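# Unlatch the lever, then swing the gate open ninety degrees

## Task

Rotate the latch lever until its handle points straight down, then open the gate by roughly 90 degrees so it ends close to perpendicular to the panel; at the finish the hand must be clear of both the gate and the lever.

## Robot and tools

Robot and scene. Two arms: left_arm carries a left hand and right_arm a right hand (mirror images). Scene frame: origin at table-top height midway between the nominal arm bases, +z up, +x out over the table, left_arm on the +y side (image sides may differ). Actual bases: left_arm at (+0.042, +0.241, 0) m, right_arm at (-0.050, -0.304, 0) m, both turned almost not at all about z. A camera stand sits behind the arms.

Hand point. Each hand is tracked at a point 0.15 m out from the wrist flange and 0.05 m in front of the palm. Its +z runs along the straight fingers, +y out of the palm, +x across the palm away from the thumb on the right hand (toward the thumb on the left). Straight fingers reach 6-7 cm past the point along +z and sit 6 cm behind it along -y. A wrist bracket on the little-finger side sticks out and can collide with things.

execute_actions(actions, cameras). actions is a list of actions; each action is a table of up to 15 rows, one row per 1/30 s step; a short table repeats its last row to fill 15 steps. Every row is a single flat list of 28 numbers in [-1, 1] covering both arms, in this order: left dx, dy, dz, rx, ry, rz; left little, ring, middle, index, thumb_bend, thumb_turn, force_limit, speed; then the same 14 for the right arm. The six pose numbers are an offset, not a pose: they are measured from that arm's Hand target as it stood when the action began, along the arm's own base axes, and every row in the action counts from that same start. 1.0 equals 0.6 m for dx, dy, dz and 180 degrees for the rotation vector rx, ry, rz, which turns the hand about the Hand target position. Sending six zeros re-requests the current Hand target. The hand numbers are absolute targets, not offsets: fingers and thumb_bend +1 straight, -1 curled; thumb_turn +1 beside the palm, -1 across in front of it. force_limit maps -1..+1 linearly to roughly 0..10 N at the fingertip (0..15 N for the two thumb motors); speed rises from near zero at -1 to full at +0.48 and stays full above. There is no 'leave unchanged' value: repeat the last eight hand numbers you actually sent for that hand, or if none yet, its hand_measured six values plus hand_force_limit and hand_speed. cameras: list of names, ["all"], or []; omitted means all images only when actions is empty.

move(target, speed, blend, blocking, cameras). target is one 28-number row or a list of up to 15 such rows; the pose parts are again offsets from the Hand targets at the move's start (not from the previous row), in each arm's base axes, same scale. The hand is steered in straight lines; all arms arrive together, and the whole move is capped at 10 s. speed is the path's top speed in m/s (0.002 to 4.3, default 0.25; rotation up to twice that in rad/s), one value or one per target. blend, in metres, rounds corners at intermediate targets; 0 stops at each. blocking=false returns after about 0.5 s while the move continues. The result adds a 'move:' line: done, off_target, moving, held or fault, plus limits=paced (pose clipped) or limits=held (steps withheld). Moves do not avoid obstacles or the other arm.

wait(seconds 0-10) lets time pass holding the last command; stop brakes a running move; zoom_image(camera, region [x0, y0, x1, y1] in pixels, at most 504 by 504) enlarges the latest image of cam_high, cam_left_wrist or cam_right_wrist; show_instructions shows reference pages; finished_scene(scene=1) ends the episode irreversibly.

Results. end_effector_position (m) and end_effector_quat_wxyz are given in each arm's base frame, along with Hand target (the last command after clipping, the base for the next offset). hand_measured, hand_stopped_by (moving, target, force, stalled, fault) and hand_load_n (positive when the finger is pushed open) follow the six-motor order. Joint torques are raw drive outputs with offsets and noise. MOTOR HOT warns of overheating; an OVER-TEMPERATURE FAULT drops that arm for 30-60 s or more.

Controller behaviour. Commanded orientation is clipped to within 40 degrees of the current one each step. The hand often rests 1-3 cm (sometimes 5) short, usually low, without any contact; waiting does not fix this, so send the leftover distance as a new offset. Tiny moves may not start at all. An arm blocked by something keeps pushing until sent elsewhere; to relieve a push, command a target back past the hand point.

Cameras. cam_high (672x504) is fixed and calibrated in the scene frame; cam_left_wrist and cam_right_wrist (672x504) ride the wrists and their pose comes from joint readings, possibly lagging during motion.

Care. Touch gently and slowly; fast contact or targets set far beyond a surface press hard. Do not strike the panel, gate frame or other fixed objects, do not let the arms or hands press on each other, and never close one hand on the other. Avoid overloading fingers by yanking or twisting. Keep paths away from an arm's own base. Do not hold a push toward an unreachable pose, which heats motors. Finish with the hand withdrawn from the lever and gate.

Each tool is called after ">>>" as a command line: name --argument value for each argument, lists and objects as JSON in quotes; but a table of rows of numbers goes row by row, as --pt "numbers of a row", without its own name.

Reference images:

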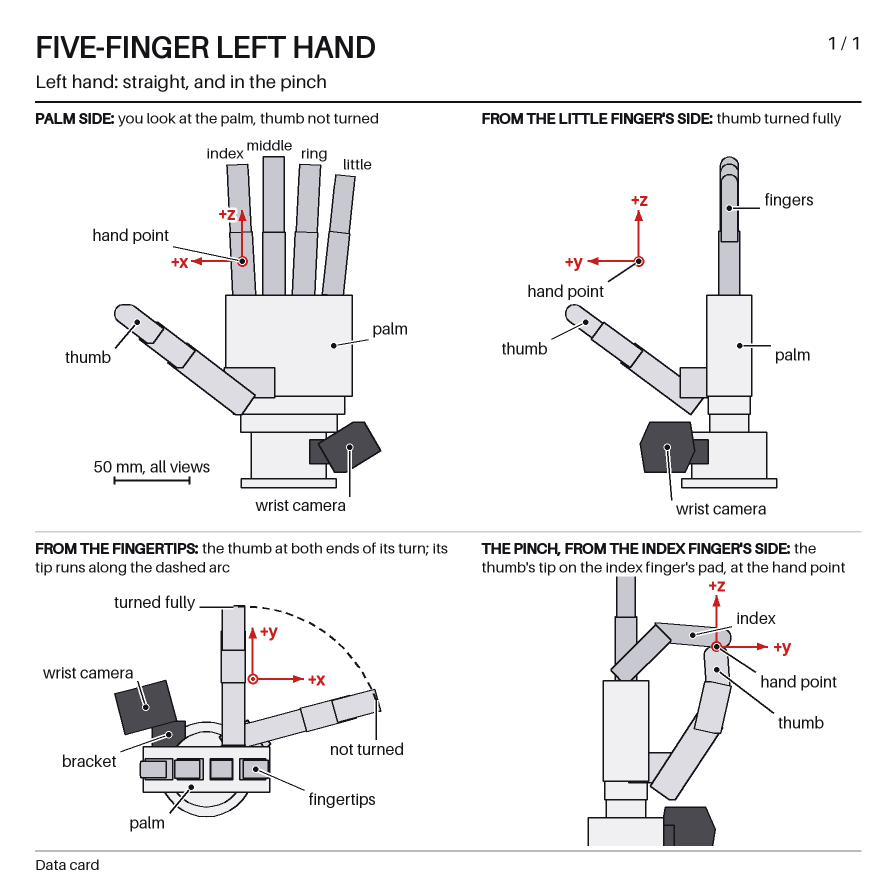

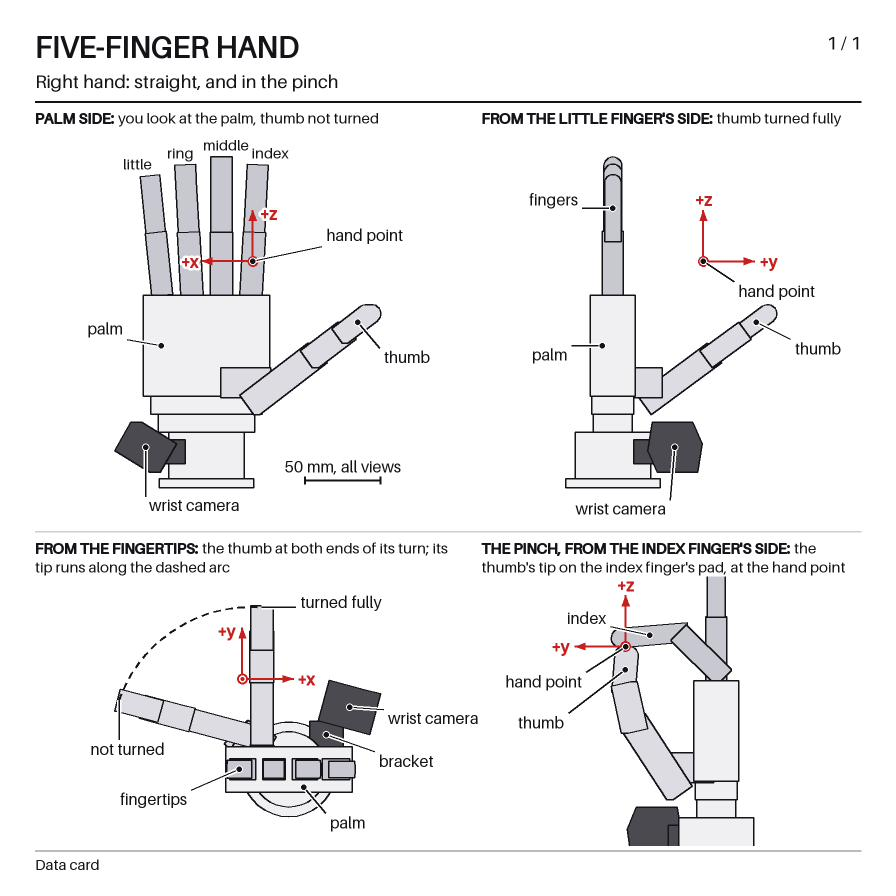

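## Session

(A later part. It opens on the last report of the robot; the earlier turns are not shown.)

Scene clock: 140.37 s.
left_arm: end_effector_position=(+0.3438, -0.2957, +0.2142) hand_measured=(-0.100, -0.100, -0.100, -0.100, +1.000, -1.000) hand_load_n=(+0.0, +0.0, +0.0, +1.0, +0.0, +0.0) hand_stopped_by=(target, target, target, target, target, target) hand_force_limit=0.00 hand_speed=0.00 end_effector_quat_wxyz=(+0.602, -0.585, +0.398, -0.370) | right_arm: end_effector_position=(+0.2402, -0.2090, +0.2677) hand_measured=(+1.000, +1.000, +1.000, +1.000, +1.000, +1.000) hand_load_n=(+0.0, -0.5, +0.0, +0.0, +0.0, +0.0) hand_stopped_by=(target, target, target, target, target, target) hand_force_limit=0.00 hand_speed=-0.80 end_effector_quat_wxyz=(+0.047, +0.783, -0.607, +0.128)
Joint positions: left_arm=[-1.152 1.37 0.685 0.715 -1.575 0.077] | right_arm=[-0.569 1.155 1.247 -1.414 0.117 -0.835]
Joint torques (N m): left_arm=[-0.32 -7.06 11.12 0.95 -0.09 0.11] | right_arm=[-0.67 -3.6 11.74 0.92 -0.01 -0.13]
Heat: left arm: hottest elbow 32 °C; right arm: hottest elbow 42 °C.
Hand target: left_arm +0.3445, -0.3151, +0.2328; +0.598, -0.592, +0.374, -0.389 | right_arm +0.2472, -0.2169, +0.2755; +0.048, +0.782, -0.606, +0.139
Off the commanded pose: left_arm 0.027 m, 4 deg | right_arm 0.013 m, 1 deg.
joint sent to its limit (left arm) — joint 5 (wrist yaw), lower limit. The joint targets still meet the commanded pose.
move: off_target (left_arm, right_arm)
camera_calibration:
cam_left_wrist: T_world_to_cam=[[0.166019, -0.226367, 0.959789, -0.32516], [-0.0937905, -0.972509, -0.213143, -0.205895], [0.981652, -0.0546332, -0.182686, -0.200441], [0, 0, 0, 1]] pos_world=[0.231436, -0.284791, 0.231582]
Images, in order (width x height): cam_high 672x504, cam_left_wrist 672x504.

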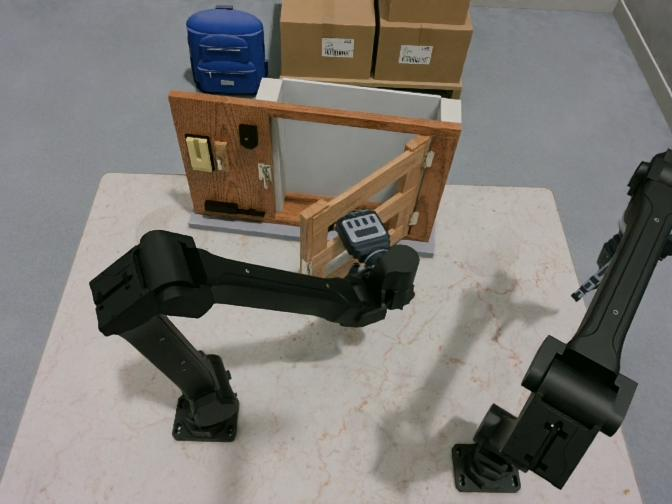

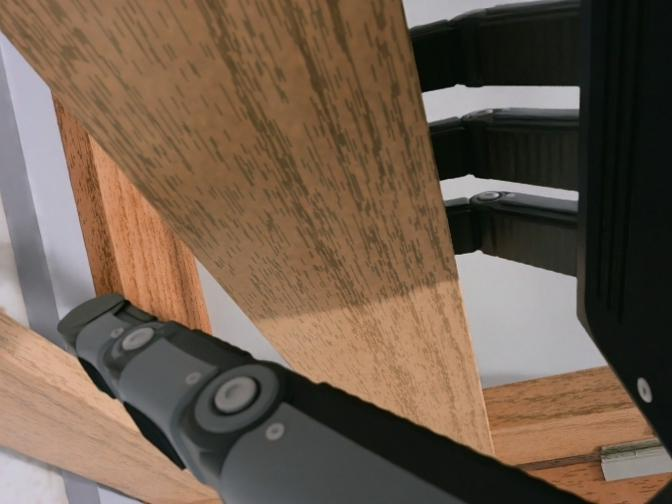

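>>> move --pt "0.0 0.0 0.03 0 0 0 1 1 1 1 1 -1 0 0.2 0 0 0 0 0 0 1 1 1 1 1 1 0 -0.8" --pt "-0.14 -0.065 0.035 0 0 0 1 1 1 1 1 -1 0 0.2 0 0 0 0 0 0 1 1 1 1 1 1 0 -0.8" --speed 0.1 --cameras '["cam_high","cam_left_wrist"]'

Scene clock: 170.83 s.
left_arm: end_effector_position=(+0.2635, -0.3537, +0.2492) hand_measured=(+1.000, +1.000, +1.000, +1.000, +1.000, -1.000) hand_load_n=(+0.0, -0.5, +0.0, +0.0, +0.0, +0.0) hand_stopped_by=(target, target, target, target, target, target) hand_force_limit=0.00 hand_speed=0.20 end_effector_quat_wxyz=(+0.542, -0.548, +0.447, -0.454) | right_arm: end_effector_position=(+0.2402, -0.2090, +0.2677) hand_measured=(+1.000, +1.000, +1.000, +1.000, +1.000, +1.000) hand_load_n=(+0.0, +0.0, +0.0, +0.0, -0.5, +0.0) hand_stopped_by=(target, target, target, target, target, target) hand_force_limit=0.00 hand_speed=-0.80 end_effector_quat_wxyz=(+0.047, +0.783, -0.607, +0.128)
Joint positions: left_arm=[-1.386 1.27 0.68 0.715 -1.575 0.114] | right_arm=[-0.569 1.155 1.247 -1.414 0.117 -0.835]
Joint torques (N m): left_arm=[0.56 -6.83 7.88 0.57 -0.02 0.2] | right_arm=[-0.56 -3.66 11.69 0.95 -0.01 -0.12]
Heat: left arm: hottest elbow 33 °C; right arm: hottest elbow 42 °C.
Hand target: left_arm +0.2605, -0.3540, +0.2538; +0.598, -0.592, +0.374, -0.389 | right_arm +0.2472, -0.2169, +0.2755; +0.048, +0.782, -0.606, +0.139
Off the commanded pose: left_arm 0.005 m, 14 deg | right_arm 0.013 m, 1 deg.
joint sent to its limit (left arm) — joint 5 (wrist yaw), lower limit. The joint targets are off in orientation, not in position.
move: off_target (left_arm, right_arm)
camera_calibration:
cam_left_wrist: T_world_to_cam=[[0.0989777, -0.203307, 0.974099, -0.336318], [-0.314305, -0.93518, -0.163248, -0.203573], [0.944148, -0.290006, -0.156463, -0.19835], [0, 0, 0, 1]] pos_world=[0.156576, -0.316276, 0.26334]
Images, in order (width x height): cam_high 672x504, cam_left_wrist 672x504.

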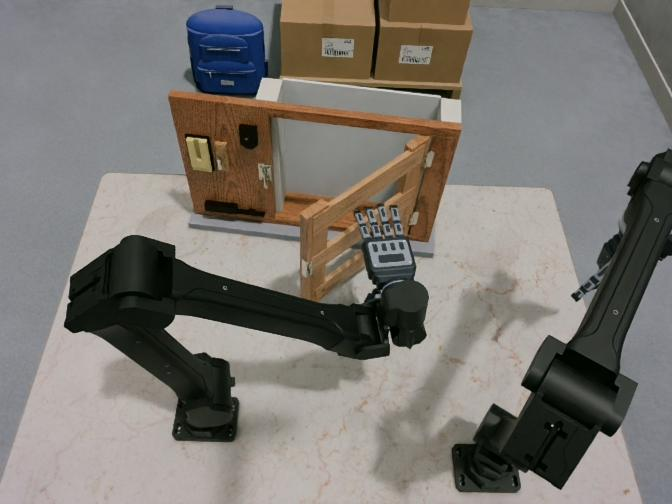

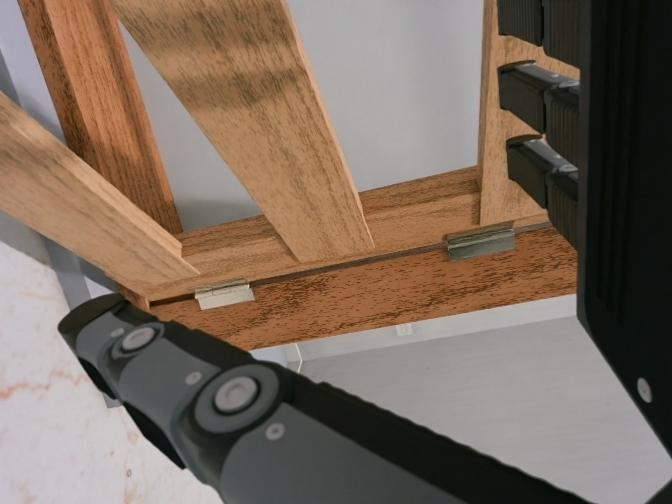

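>>> move --pt "-0.01 0.0 0.1 0 0 -0.1 1 1 1 1 1 1 0 0.2 0 0 0 0 0 0 1 1 1 1 1 1 0 -0.8" --pt "-0.01 0.01 0.343 0 0 -0.11 1 1 1 1 1 1 0 0.2 0 0 0 0 0 0 1 1 1 1 1 1 0 -0.8" --speed 0.2 --blend '[0.05,0]' --cameras '["cam_high"]'

Scene clock: 175.50 s.
left_arm: end_effector_position=(+0.2555, -0.3422, +0.4265) hand_measured=(+1.000, +1.000, +1.000, +1.000, +1.000, +1.000) hand_load_n=(+0.0, -0.5, +0.0, +0.0, +0.0, +0.0) hand_stopped_by=(target, target, target, target, target, target) hand_force_limit=0.00 hand_speed=0.20 end_effector_quat_wxyz=(+0.546, -0.503, +0.485, -0.462) | right_arm: end_effector_position=(+0.2402, -0.2090, +0.2677) hand_measured=(+1.000, +1.000, +1.000, +1.000, +1.000, +1.000) hand_load_n=(+0.0, +0.0, +0.0, +0.0, -0.5, +0.0) hand_stopped_by=(target, target, target, target, target, target) hand_force_limit=0.00 hand_speed=-0.80 end_effector_quat_wxyz=(+0.047, +0.783, -0.607, +0.128)
Joint positions: left_arm=[-1.397 1.04 0.962 0.382 -1.495 0.368] | right_arm=[-0.569 1.155 1.247 -1.414 0.117 -0.835]
Joint torques (N m): left_arm=[0.62 -5.19 14.45 0.4 0.32 0.01] | right_arm=[-0.67 -3.37 11.71 0.92 -0.02 -0.12]
Heat: left arm: hottest elbow 34 °C; right arm: hottest elbow 43 °C.
Hand target: left_arm +0.2545, -0.3481, +0.4596; +0.523, -0.519, +0.471, -0.486 | right_arm +0.2472, -0.2169, +0.2755; +0.048, +0.782, -0.606, +0.139
Off the commanded pose: left_arm 0.034 m, 4 deg | right_arm 0.013 m, 1 deg.
move: off_target (left_arm, right_arm); blend cut to 0.0302 m at target 1
Images, in order (width x height): cam_high 672x504.

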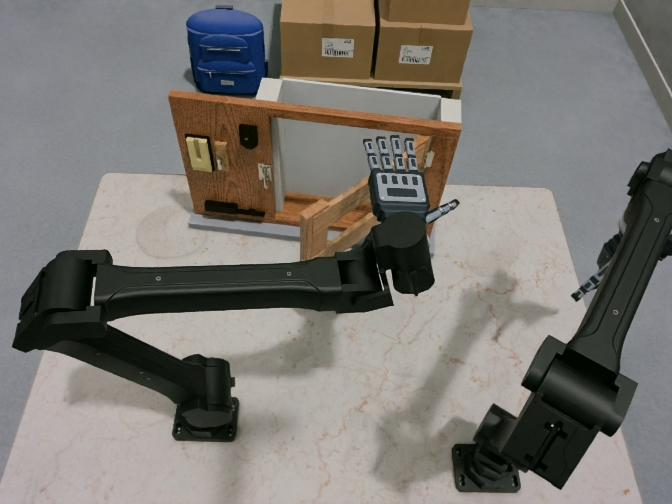

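>>> move --pt "0.176 0.13 0.0 0 0 -0.055 1 1 1 1 1 1 0 0.2 0 0 0 0 0 0 1 1 1 1 1 1 0 -0.8" --pt "0.2425 0.38 0.0 0 0 -0.11 1 1 1 1 1 1 0 0.2 0 0 0 0 0 0 1 1 1 1 1 1 0 -0.8" --speed 0.2 --blend '[0.05,0]' --cameras '["cam_high"]'

Scene clock: 179.30 s.
left_arm: end_effector_position=(+0.3973, -0.1217, +0.4595) hand_measured=(+1.000, +1.000, +1.000, +1.000, +1.000, +1.000) hand_load_n=(+0.0, +0.0, +0.0, -0.5, +0.0, +0.0) hand_stopped_by=(target, target, target, target, target, target) hand_force_limit=0.00 hand_speed=0.20 end_effector_quat_wxyz=(+0.434, -0.424, +0.557, -0.568) | right_arm: end_effector_position=(+0.2402, -0.2090, +0.2677) hand_measured=(+1.000, +1.000, +1.000, +1.000, +1.000, +1.000) hand_load_n=(+0.0, +0.0, +0.0, +0.0, +0.0, +0.0) hand_stopped_by=(target, target, target, target, target, target) hand_force_limit=0.00 hand_speed=-0.80 end_effector_quat_wxyz=(+0.047, +0.783, -0.607, +0.128)
Joint positions: left_arm=[-0.182 0.697 0.931 -0.213 0.086 0] | right_arm=[-0.569 1.155 1.247 -1.414 0.117 -0.835]
Joint torques (N m): left_arm=[1.55 -0.62 10.11 1.35 0.07 0.02] | right_arm=[-0.67 -3.55 11.74 0.9 -0.01 -0.14]
Heat: left arm: hottest elbow 34 °C; right arm: hottest elbow 43 °C.
Hand target: left_arm +0.4000, -0.1200, +0.4595; +0.431, -0.431, +0.553, -0.568 | right_arm +0.2472, -0.2169, +0.2755; +0.048, +0.782, -0.606, +0.139
Off the commanded pose: left_arm 0.003 m, 1 deg | right_arm 0.013 m, 1 deg.
move: off_target (right_arm)
Images, in order (width x height): cam_high 672x504.

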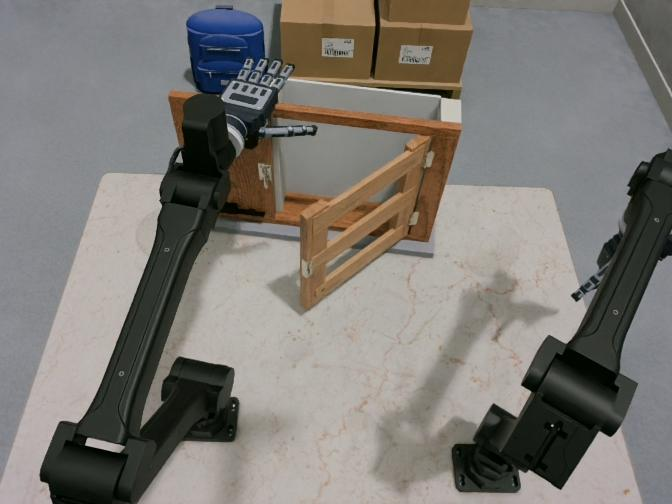

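>>> move --pt "-0.017 0.0 -0.05 -0.171 0.187 0.076 1 1 1 1 1 1 0 0.2 0 0 0 0 0 0 1 1 1 1 1 1 0 -0.8" --pt "-0.067 -0.017 -0.133 -0.342 0.373 0.152 1 1 1 1 1 1 0 0.2 0 0 0 0 0 0 1 1 1 1 1 1 0 -0.8" --speed 0.25 --blend '[0.03,0]' --cameras '["cam_high","cam_left_wrist"]'

Scene clock: 188.83 s.
left_arm: end_effector_position=(+0.3516, -0.1311, +0.3522) hand_measured=(+1.000, +1.000, +1.000, +1.000, +1.000, +1.000) hand_load_n=(+0.0, +0.0, +0.0, +0.0, +0.0, +0.0) hand_stopped_by=(target, target, target, target, target, target) hand_force_limit=0.00 hand_speed=0.20 end_effector_quat_wxyz=(+0.082, +0.915, -0.242, +0.311) | right_arm: end_effector_position=(+0.2402, -0.2090, +0.2677) hand_measured=(+1.000, +1.000, +1.000, +1.000, +1.000, +1.000) hand_load_n=(+0.0, +0.0, +0.0, +0.0, +0.0, +0.0) hand_stopped_by=(target, target, target, target, target, target) hand_force_limit=0.00 hand_speed=-0.80 end_effector_quat_wxyz=(+0.047, +0.783, -0.607, +0.128)
Joint positions: left_arm=[-0.031 0.906 1.112 -1.179 0.287 -1.175] | right_arm=[-0.569 1.155 1.247 -1.414 0.117 -0.835]
Joint torques (N m): left_arm=[1.61 -2.49 14.13 0.55 0.31 0] | right_arm=[-0.79 -3.55 11.67 0.9 0 -0.12]
Heat: left arm: hottest elbow 34 °C; right arm: hottest elbow 43 °C.
Hand target: left_arm +0.3598, -0.1303, +0.3798; +0.082, +0.910, -0.235, +0.332 | right_arm +0.2472, -0.2169, +0.2755; +0.048, +0.782, -0.606, +0.139
Off the commanded pose: left_arm 0.029 m, 3 deg | right_arm 0.013 m, 1 deg.
move: off_target (left_arm, right_arm)
camera_calibration:
cam_left_wrist: T_world_to_cam=[[0.668528, 0.737611, 0.0948706, -0.167393], [0.248136, -0.341494, 0.906538, -0.447519], [0.70107, -0.582505, -0.411326, -0.0639306], [0, 0, 0, 1]] pos_world=[0.267772, -0.0665936, 0.395277]
Images, in order (width x height): cam_high 672x504, cam_left_wrist 672x504.

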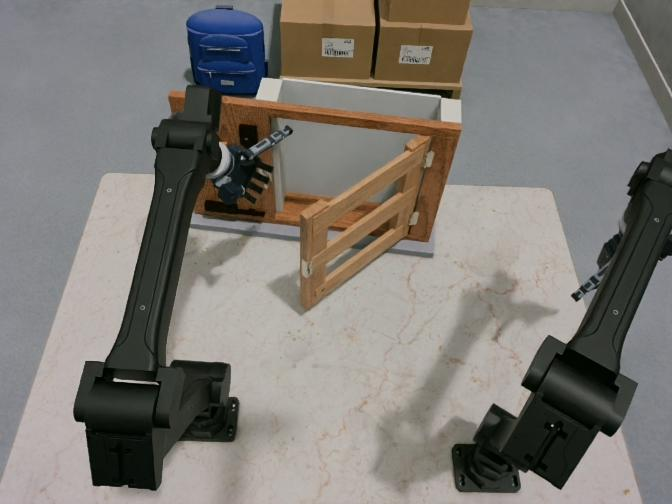

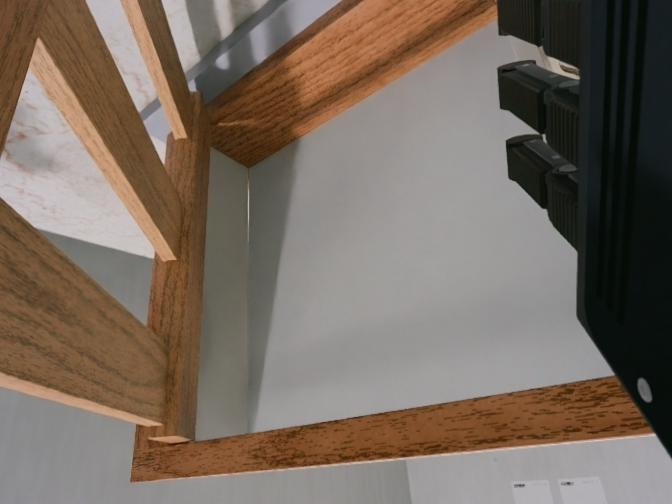

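>>> move --pt "-0.025 -0.025 -0.166 0 0 -0.03 1 1 1 1 1 1 0 0.2 0 0 0 0 0 0 1 1 1 1 1 1 0 -0.8" --pt "-0.075 -0.108 -0.183 0 0 -0.083 1 1 1 1 1 1 0 0.2 0 0 0 0 0 0 1 1 1 1 1 1 0 -0.8" --speed 0.15 --blend '[0.03,0]' --cameras '["cam_high","cam_left_wrist"]'

>>> zoom_image --camera "cam_high" --region '[200, 120, 400, 320]'

Scene clock: 195.53 s.
left_arm: end_effector_position=(+0.3135, -0.1919, +0.2656) hand_measured=(+1.000, +1.000, +1.000, +1.000, +1.000, +1.000) hand_load_n=(+0.0, +0.0, +0.0, +0.0, +0.0, +0.0) hand_stopped_by=(target, target, target, target, target, target) hand_force_limit=0.00 hand_speed=0.20 end_effector_quat_wxyz=(+0.126, +0.881, -0.342, +0.303) | right_arm: end_effector_position=(+0.2402, -0.2090, +0.2677) hand_measured=(+1.000, +1.000, +1.000, +1.000, +1.000, +1.000) hand_load_n=(+0.0, +0.0, +0.0, +0.0, -0.5, +0.0) hand_stopped_by=(target, target, target, target, target, target) hand_force_limit=0.00 hand_speed=-0.80 end_effector_quat_wxyz=(+0.047, +0.783, -0.607, +0.128)
Joint positions: left_arm=[-0.189 0.875 0.862 -0.972 0.344 -1.124] | right_arm=[-0.569 1.155 1.247 -1.414 0.117 -0.835]
Joint torques (N m): left_arm=[0.5 -3.25 9.05 1.76 0.24 0.16] | right_arm=[-0.56 -3.72 11.69 0.87 0 -0.12]
Heat: left arm: hottest elbow 35 °C; right arm: hottest elbow 43 °C.
Hand target: left_arm +0.3147, -0.1951, +0.2700; +0.124, +0.872, -0.351, +0.318 | right_arm +0.2472, -0.2169, +0.2755; +0.048, +0.782, -0.606, +0.139
Off the commanded pose: left_arm 0.006 m, 2 deg | right_arm 0.013 m, 1 deg.
move: off_target (right_arm)
camera_calibration:
cam_left_wrist: T_world_to_cam=[[0.818891, 0.568017, 0.0823088, -0.165184], [0.16495, -0.37027, 0.914161, -0.361728], [0.549736, -0.735021, -0.396906, -0.0939777], [0, 0, 0, 1]] pos_world=[0.246598, -0.109185, 0.306974]
Images, in order (width x height): cam_high 672x504, cam_left_wrist 672x504.

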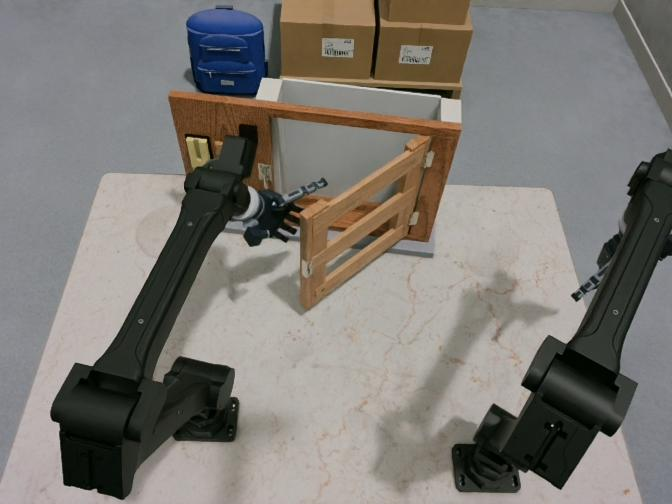

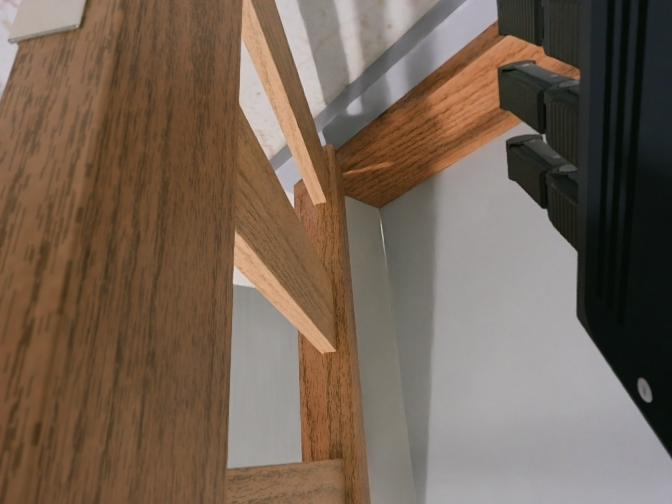

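Scaled by 2.520.

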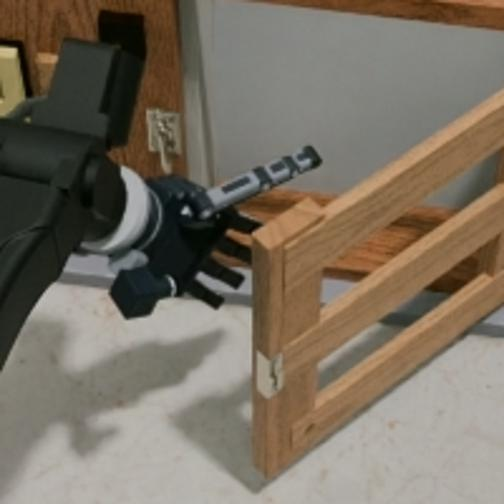

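>>> move --pt "-0.068 -0.07 0 0 0 0 1 1 1 1 1 1 0 0.2 0 0 0 0 0 0 1 1 1 1 1 1 0 -0.8" --pt "-0.115 -0.133 0 0 0 0.017 1 1 1 1 1 1 0 0.2 0 0 0 0 0 0 1 1 1 1 1 1 0 -0.8" --speed 0.08 --blend '[0.02,0]' --cameras '["cam_high","cam_left_wrist"]'

>>> zoom_image --camera "cam_high" --region '[200, 120, 400, 320]'

Scene clock: 200.13 s.
left_arm: end_effector_position=(+0.2445, -0.2687, +0.2639) hand_measured=(+1.000, +1.000, +1.000, +1.000, +1.000, +1.000) hand_load_n=(+0.0, +0.0, +0.0, +0.0, +0.0, +0.0) hand_stopped_by=(target, target, target, target, target, target) hand_force_limit=0.00 hand_speed=0.20 end_effector_quat_wxyz=(+0.108, +0.887, -0.327, +0.308) | right_arm: end_effector_position=(+0.2402, -0.2090, +0.2677) hand_measured=(+1.000, +1.000, +1.000, +1.000, +1.000, +1.000) hand_load_n=(+0.0, +0.0, +0.0, +0.0, +0.0, +0.0) hand_stopped_by=(target, target, target, target, target, target) hand_force_limit=0.00 hand_speed=-0.80 end_effector_quat_wxyz=(+0.047, +0.783, -0.607, +0.128)
Joint positions: left_arm=[-0.646 0.745 0.796 -0.958 0.026 -1.52] | right_arm=[-0.569 1.155 1.247 -1.414 0.117 -0.835]
Joint torques (N m): left_arm=[0.21 -1.61 9.22 2.09 -0.01 0.04] | right_arm=[-0.5 -3.49 11.73 0.95 0 -0.13]
Heat: left arm: hottest elbow 35 °C; right arm: hottest elbow 43 °C.
Hand target: left_arm +0.2458, -0.2748, +0.2700; +0.116, +0.881, -0.328, +0.322 | right_arm +0.2472, -0.2169, +0.2755; +0.048, +0.782, -0.606, +0.139
Off the commanded pose: left_arm 0.009 m, 2 deg | right_arm 0.013 m, 1 deg.
move: off_target (right_arm)
camera_calibration:
cam_left_wrist: T_world_to_cam=[[0.792705, 0.600317, 0.106012, -0.0561111], [0.168735, -0.38318, 0.908131, -0.380065], [0.585788, -0.701992, -0.405043, -0.11093], [0, 0, 0, 1]] pos_world=[0.173591, -0.189821, 0.306166]
Images, in order (width x height): cam_high 672x504, cam_left_wrist 672x504.

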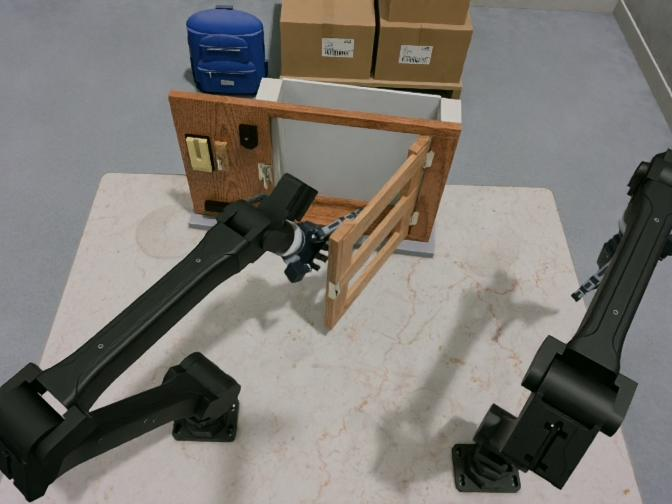

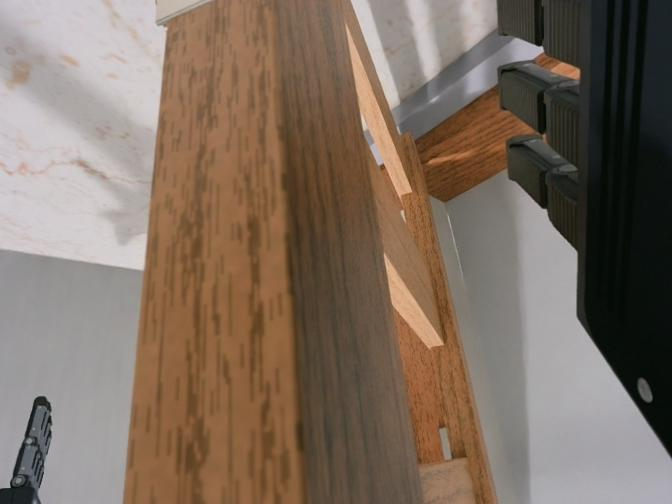

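Scaled by 2.520.

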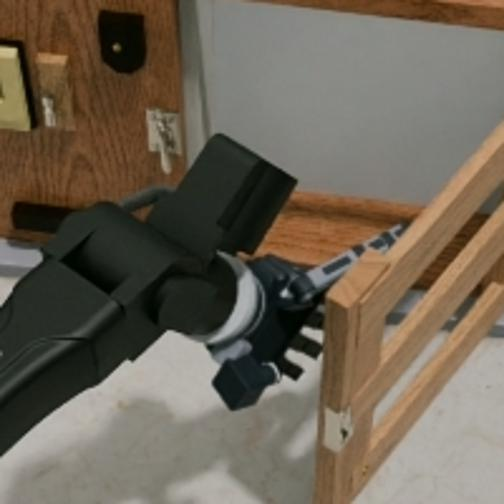

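>>> move --pt "-0.042 -0.085 0 0 0 0.04 1 1 1 1 1 1 0 0.2 0 0 0 0 0 0 1 1 1 1 1 1 0 -0.8" --pt "-0.064 -0.169 0 0 0 0.08 1 1 1 1 1 1 0 0.2 0 0 0 0 0 0 1 1 1 1 1 1 0 -0.8" --speed 0.08 --blend '[0.02,0]' --cameras '["cam_high","cam_left_wrist"]'

>>> zoom_image --camera "cam_high" --region '[240, 140, 460, 360]'

Scene clock: 204.10 s.
left_arm: end_effector_position=(+0.2042, -0.3594, +0.2409) hand_measured=(+1.000, +1.000, +1.000, +1.000, +1.000, +1.000) hand_load_n=(+0.0, +0.0, +0.0, +0.5, +0.0, +0.0) hand_stopped_by=(target, target, target, target, target, target) hand_force_limit=0.00 hand_speed=0.20 end_effector_quat_wxyz=(+0.065, +0.914, -0.242, +0.318) | right_arm: end_effector_position=(+0.2402, -0.2090, +0.2677) hand_measured=(+1.000, +1.000, +1.000, +1.000, +1.000, +1.000) hand_load_n=(+0.0, +0.0, +0.0, +0.0, +0.0, +0.0) hand_stopped_by=(target, target, target, target, target, target) hand_force_limit=0.00 hand_speed=-0.80 end_effector_quat_wxyz=(+0.047, +0.783, -0.607, +0.128)
Joint positions: left_arm=[-1.157 0.915 0.833 -0.951 -0.405 -2.097] | right_arm=[-0.569 1.155 1.247 -1.414 0.117 -0.835]
Joint torques (N m): left_arm=[0.21 -2.08 14.45 0.79 -0.27 0.04] | right_arm=[-0.38 -3.78 11.69 0.91 -0.02 -0.13]
Heat: left arm: hottest elbow 35 °C; right arm: hottest elbow 43 °C.
Hand target: left_arm +0.2074, -0.3762, +0.2699; +0.075, +0.915, -0.215, +0.334 | right_arm +0.2472, -0.2169, +0.2755; +0.048, +0.782, -0.606, +0.139
Off the commanded pose: left_arm 0.034 m, 4 deg | right_arm 0.013 m, 1 deg.
joint sent to its limit (left arm) — joint 6 (wrist roll), lower limit. The joint targets are off in orientation, not in position.
move: off_target (left_arm, right_arm)
camera_calibration:
cam_left_wrist: T_world_to_cam=[[0.658873, 0.741133, 0.128873, 0.105137], [0.232642, -0.363668, 0.90201, -0.391671], [0.715377, -0.564329, -0.41203, -0.135631], [0, 0, 0, 1]] pos_world=[0.118875, -0.296899, 0.283858]
Images, in order (width x height): cam_high 672x504, cam_left_wrist 672x504.

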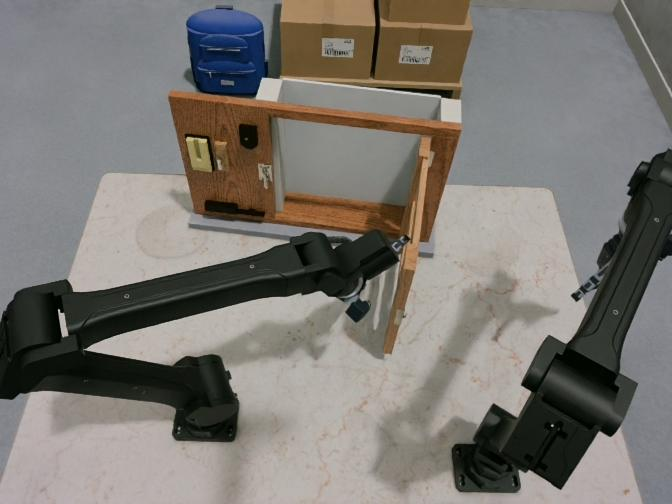

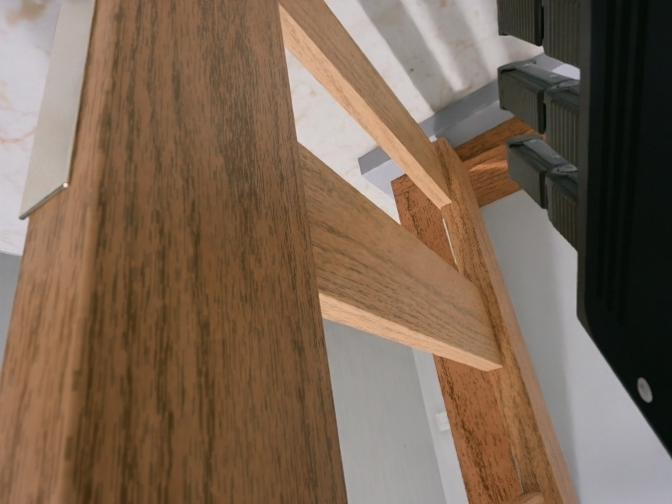

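Scaled by 2.291.

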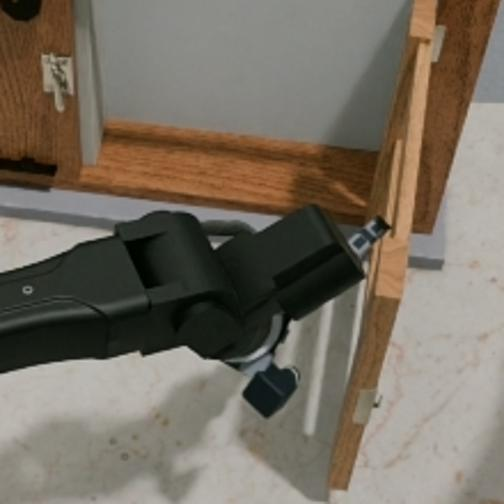

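>>> move --target '[-0.003,-0.04,0,0,0,-0.03,1,1,1,1,1,1,0,0.2,0,0,0,0,0,0,1,1,1,1,1,1,0,-0.8]' --speed 0.08 --cameras '["cam_high","cam_left_wrist"]'

>>> zoom_image --camera "cam_high" --region '[240, 140, 460, 360]'

Scene clock: 207.83 s.
left_arm: end_effector_position=(+0.2000, -0.3782, +0.2327) hand_measured=(+1.000, +1.000, +1.000, +1.000, +1.000, +1.000) hand_load_n=(+0.0, +0.0, +0.0, +0.0, +0.0, +0.0) hand_stopped_by=(target, target, target, target, target, target) hand_force_limit=0.00 hand_speed=0.20 end_effector_quat_wxyz=(+0.061, +0.914, -0.260, +0.304) | right_arm: end_effector_position=(+0.2402, -0.2090, +0.2677) hand_measured=(+1.000, +1.000, +1.000, +1.000, +1.000, +1.000) hand_load_n=(-0.5, +0.0, +0.0, +0.0, +0.0, +0.0) hand_stopped_by=(target, target, target, target, target, target) hand_force_limit=0.00 hand_speed=-0.80 end_effector_quat_wxyz=(+0.047, +0.783, -0.607, +0.128)
Joint positions: left_arm=[-1.177 0.978 0.863 -0.946 -0.391 -2.091] | right_arm=[-0.569 1.155 1.247 -1.414 0.117 -0.835]
Joint torques (N m): left_arm=[0.5 -3.49 14.64 1.63 -0.15 0.16] | right_arm=[-0.79 -3.55 11.67 0.94 0 -0.12]
Heat: left arm: hottest elbow 36 °C; right arm: hottest elbow 43 °C.
Hand target: left_arm +0.2057, -0.4003, +0.2701; +0.090, +0.904, -0.258, +0.330 | right_arm +0.2472, -0.2169, +0.2755; +0.048, +0.782, -0.606, +0.139
Off the commanded pose: left_arm 0.044 m, 5 deg | right_arm 0.013 m, 1 deg.
move: off_target (left_arm, right_arm)
camera_calibration:
cam_left_wrist: T_world_to_cam=[[0.684641, 0.7166, 0.133236, 0.107467], [0.239019, -0.393417, 0.887746, -0.399362], [0.688576, -0.575941, -0.440631, -0.138973], [0, 0, 0, 1]] pos_world=[0.117573, -0.314167, 0.278977]
Images, in order (width x height): cam_high 672x504, cam_left_wrist 672x504.

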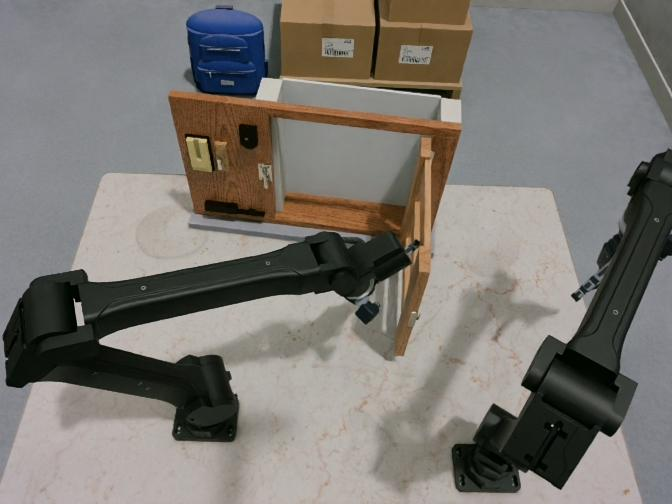

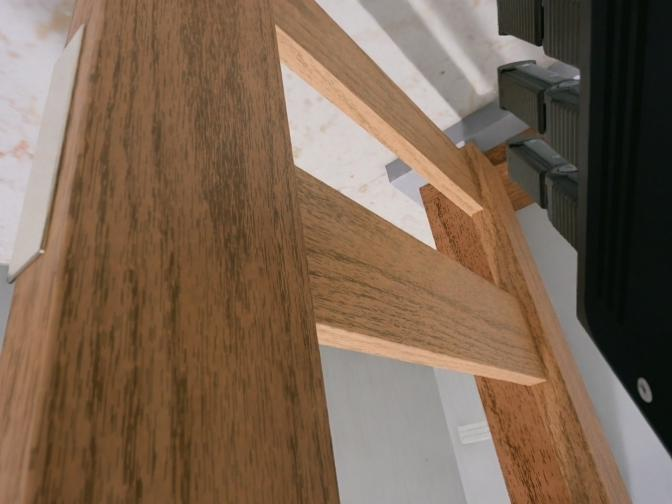

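Scaled by 2.291.

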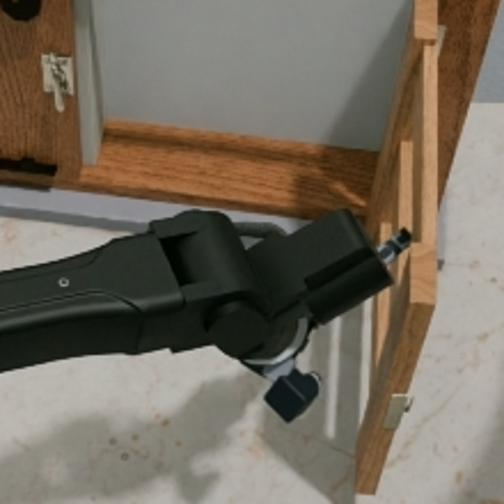

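>>> move --pt "0 0.07 0.0 0 0 0.0 1 1 1 1 1 1 0 0.2 0 0 0 0 0 0 1 1 1 1 1 1 0 -0.8" --pt "0.02 0.3 0.03 0 0 0 1 1 1 1 1 1 0 0.2 0 0 0 0 0 0 1 1 1 1 1 1 0 -0.8" --speed 0.1 --blend '[0.02,0]' --cameras '["cam_high","cam_left_wrist"]'

>>> zoom_image --camera "cam_high" --region '[240, 140, 460, 360]'

>>> zoom_image --camera "cam_high" --region '[245, 150, 295, 200]'

Scene clock: 213.07 s.
left_arm: end_effector_position=(+0.2175, -0.2230, +0.2907) hand_measured=(+1.000, +1.000, +1.000, +1.000, +1.000, +1.000) hand_load_n=(+0.0, +0.0, +0.0, +0.0, +0.0, +0.0) hand_stopped_by=(target, target, target, target, target, target) hand_force_limit=0.00 hand_speed=0.20 end_effector_quat_wxyz=(+0.096, +0.904, -0.255, +0.331) | right_arm: end_effector_position=(+0.2402, -0.2090, +0.2677) hand_measured=(+1.000, +1.000, +1.000, +1.000, +1.000, +1.000) hand_load_n=(+0.0, +0.0, +0.0, +0.0, +0.0, +0.0) hand_stopped_by=(target, target, target, target, target, target) hand_force_limit=0.00 hand_speed=-0.80 end_effector_quat_wxyz=(+0.047, +0.783, -0.607, +0.128)
Joint positions: left_arm=[-0.647 0.55 0.785 -1.104 -0.058 -1.647] | right_arm=[-0.569 1.155 1.247 -1.414 0.117 -0.835]
Joint torques (N m): left_arm=[1.61 0.91 9.11 0.72 0.05 0.17] | right_arm=[-0.44 -3.66 11.67 0.95 -0.01 -0.13]
Heat: left arm: hottest elbow 36 °C; right arm: hottest elbow 43 °C.
Hand target: left_arm +0.2176, -0.2203, +0.2881; +0.090, +0.904, -0.258, +0.330 | right_arm +0.2472, -0.2169, +0.2755; +0.048, +0.782, -0.606, +0.139
Off the commanded pose: left_arm 0.004 m, 1 deg | right_arm 0.013 m, 1 deg.
move: off_target (right_arm); blend cut to 0.0198 m at target 1
camera_calibration:
cam_left_wrist: T_world_to_cam=[[0.690653, 0.716352, 0.0991936, -0.0149566], [0.201594, -0.32243, 0.924878, -0.380763], [0.694521, -0.618772, -0.367099, -0.0683769], [0, 0, 0, 1]] pos_world=[0.134578, -0.154365, 0.328542]
Images, in order (width x height): cam_high 672x504, cam_left_wrist 672x504.

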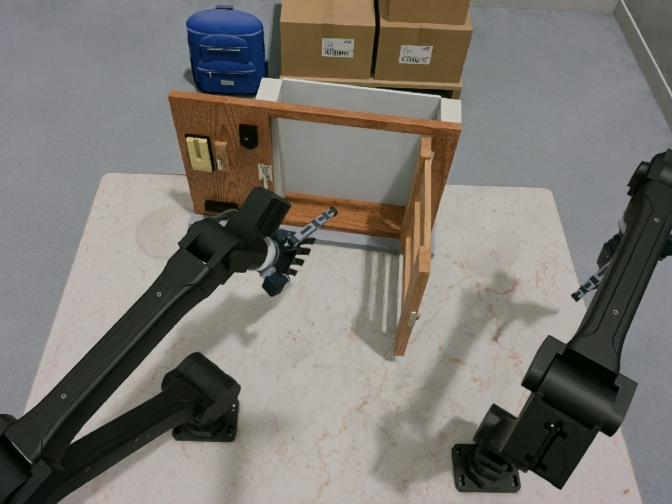

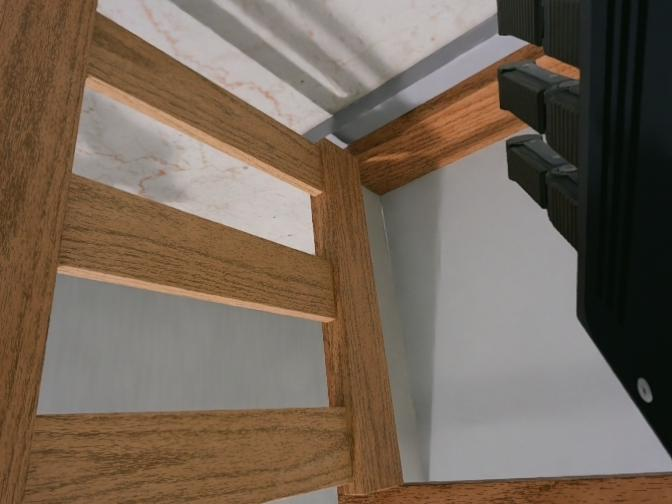

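Scaled by 2.291.

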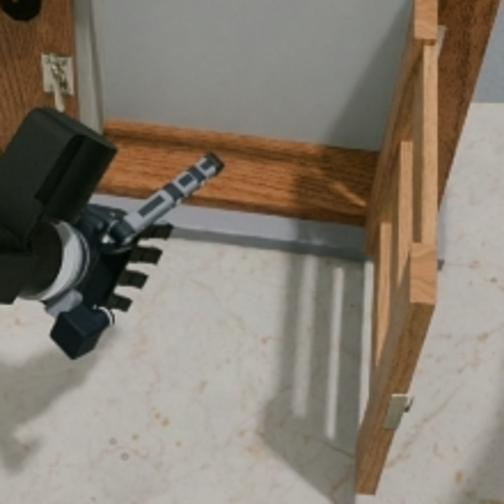

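Scaled by 10.080.

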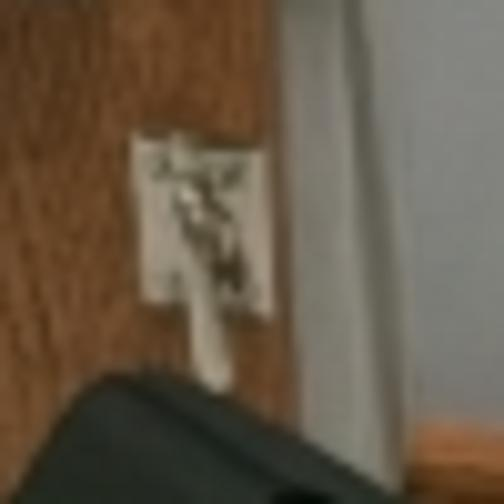

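>>> finished_scene

The scene is finished: the task was done.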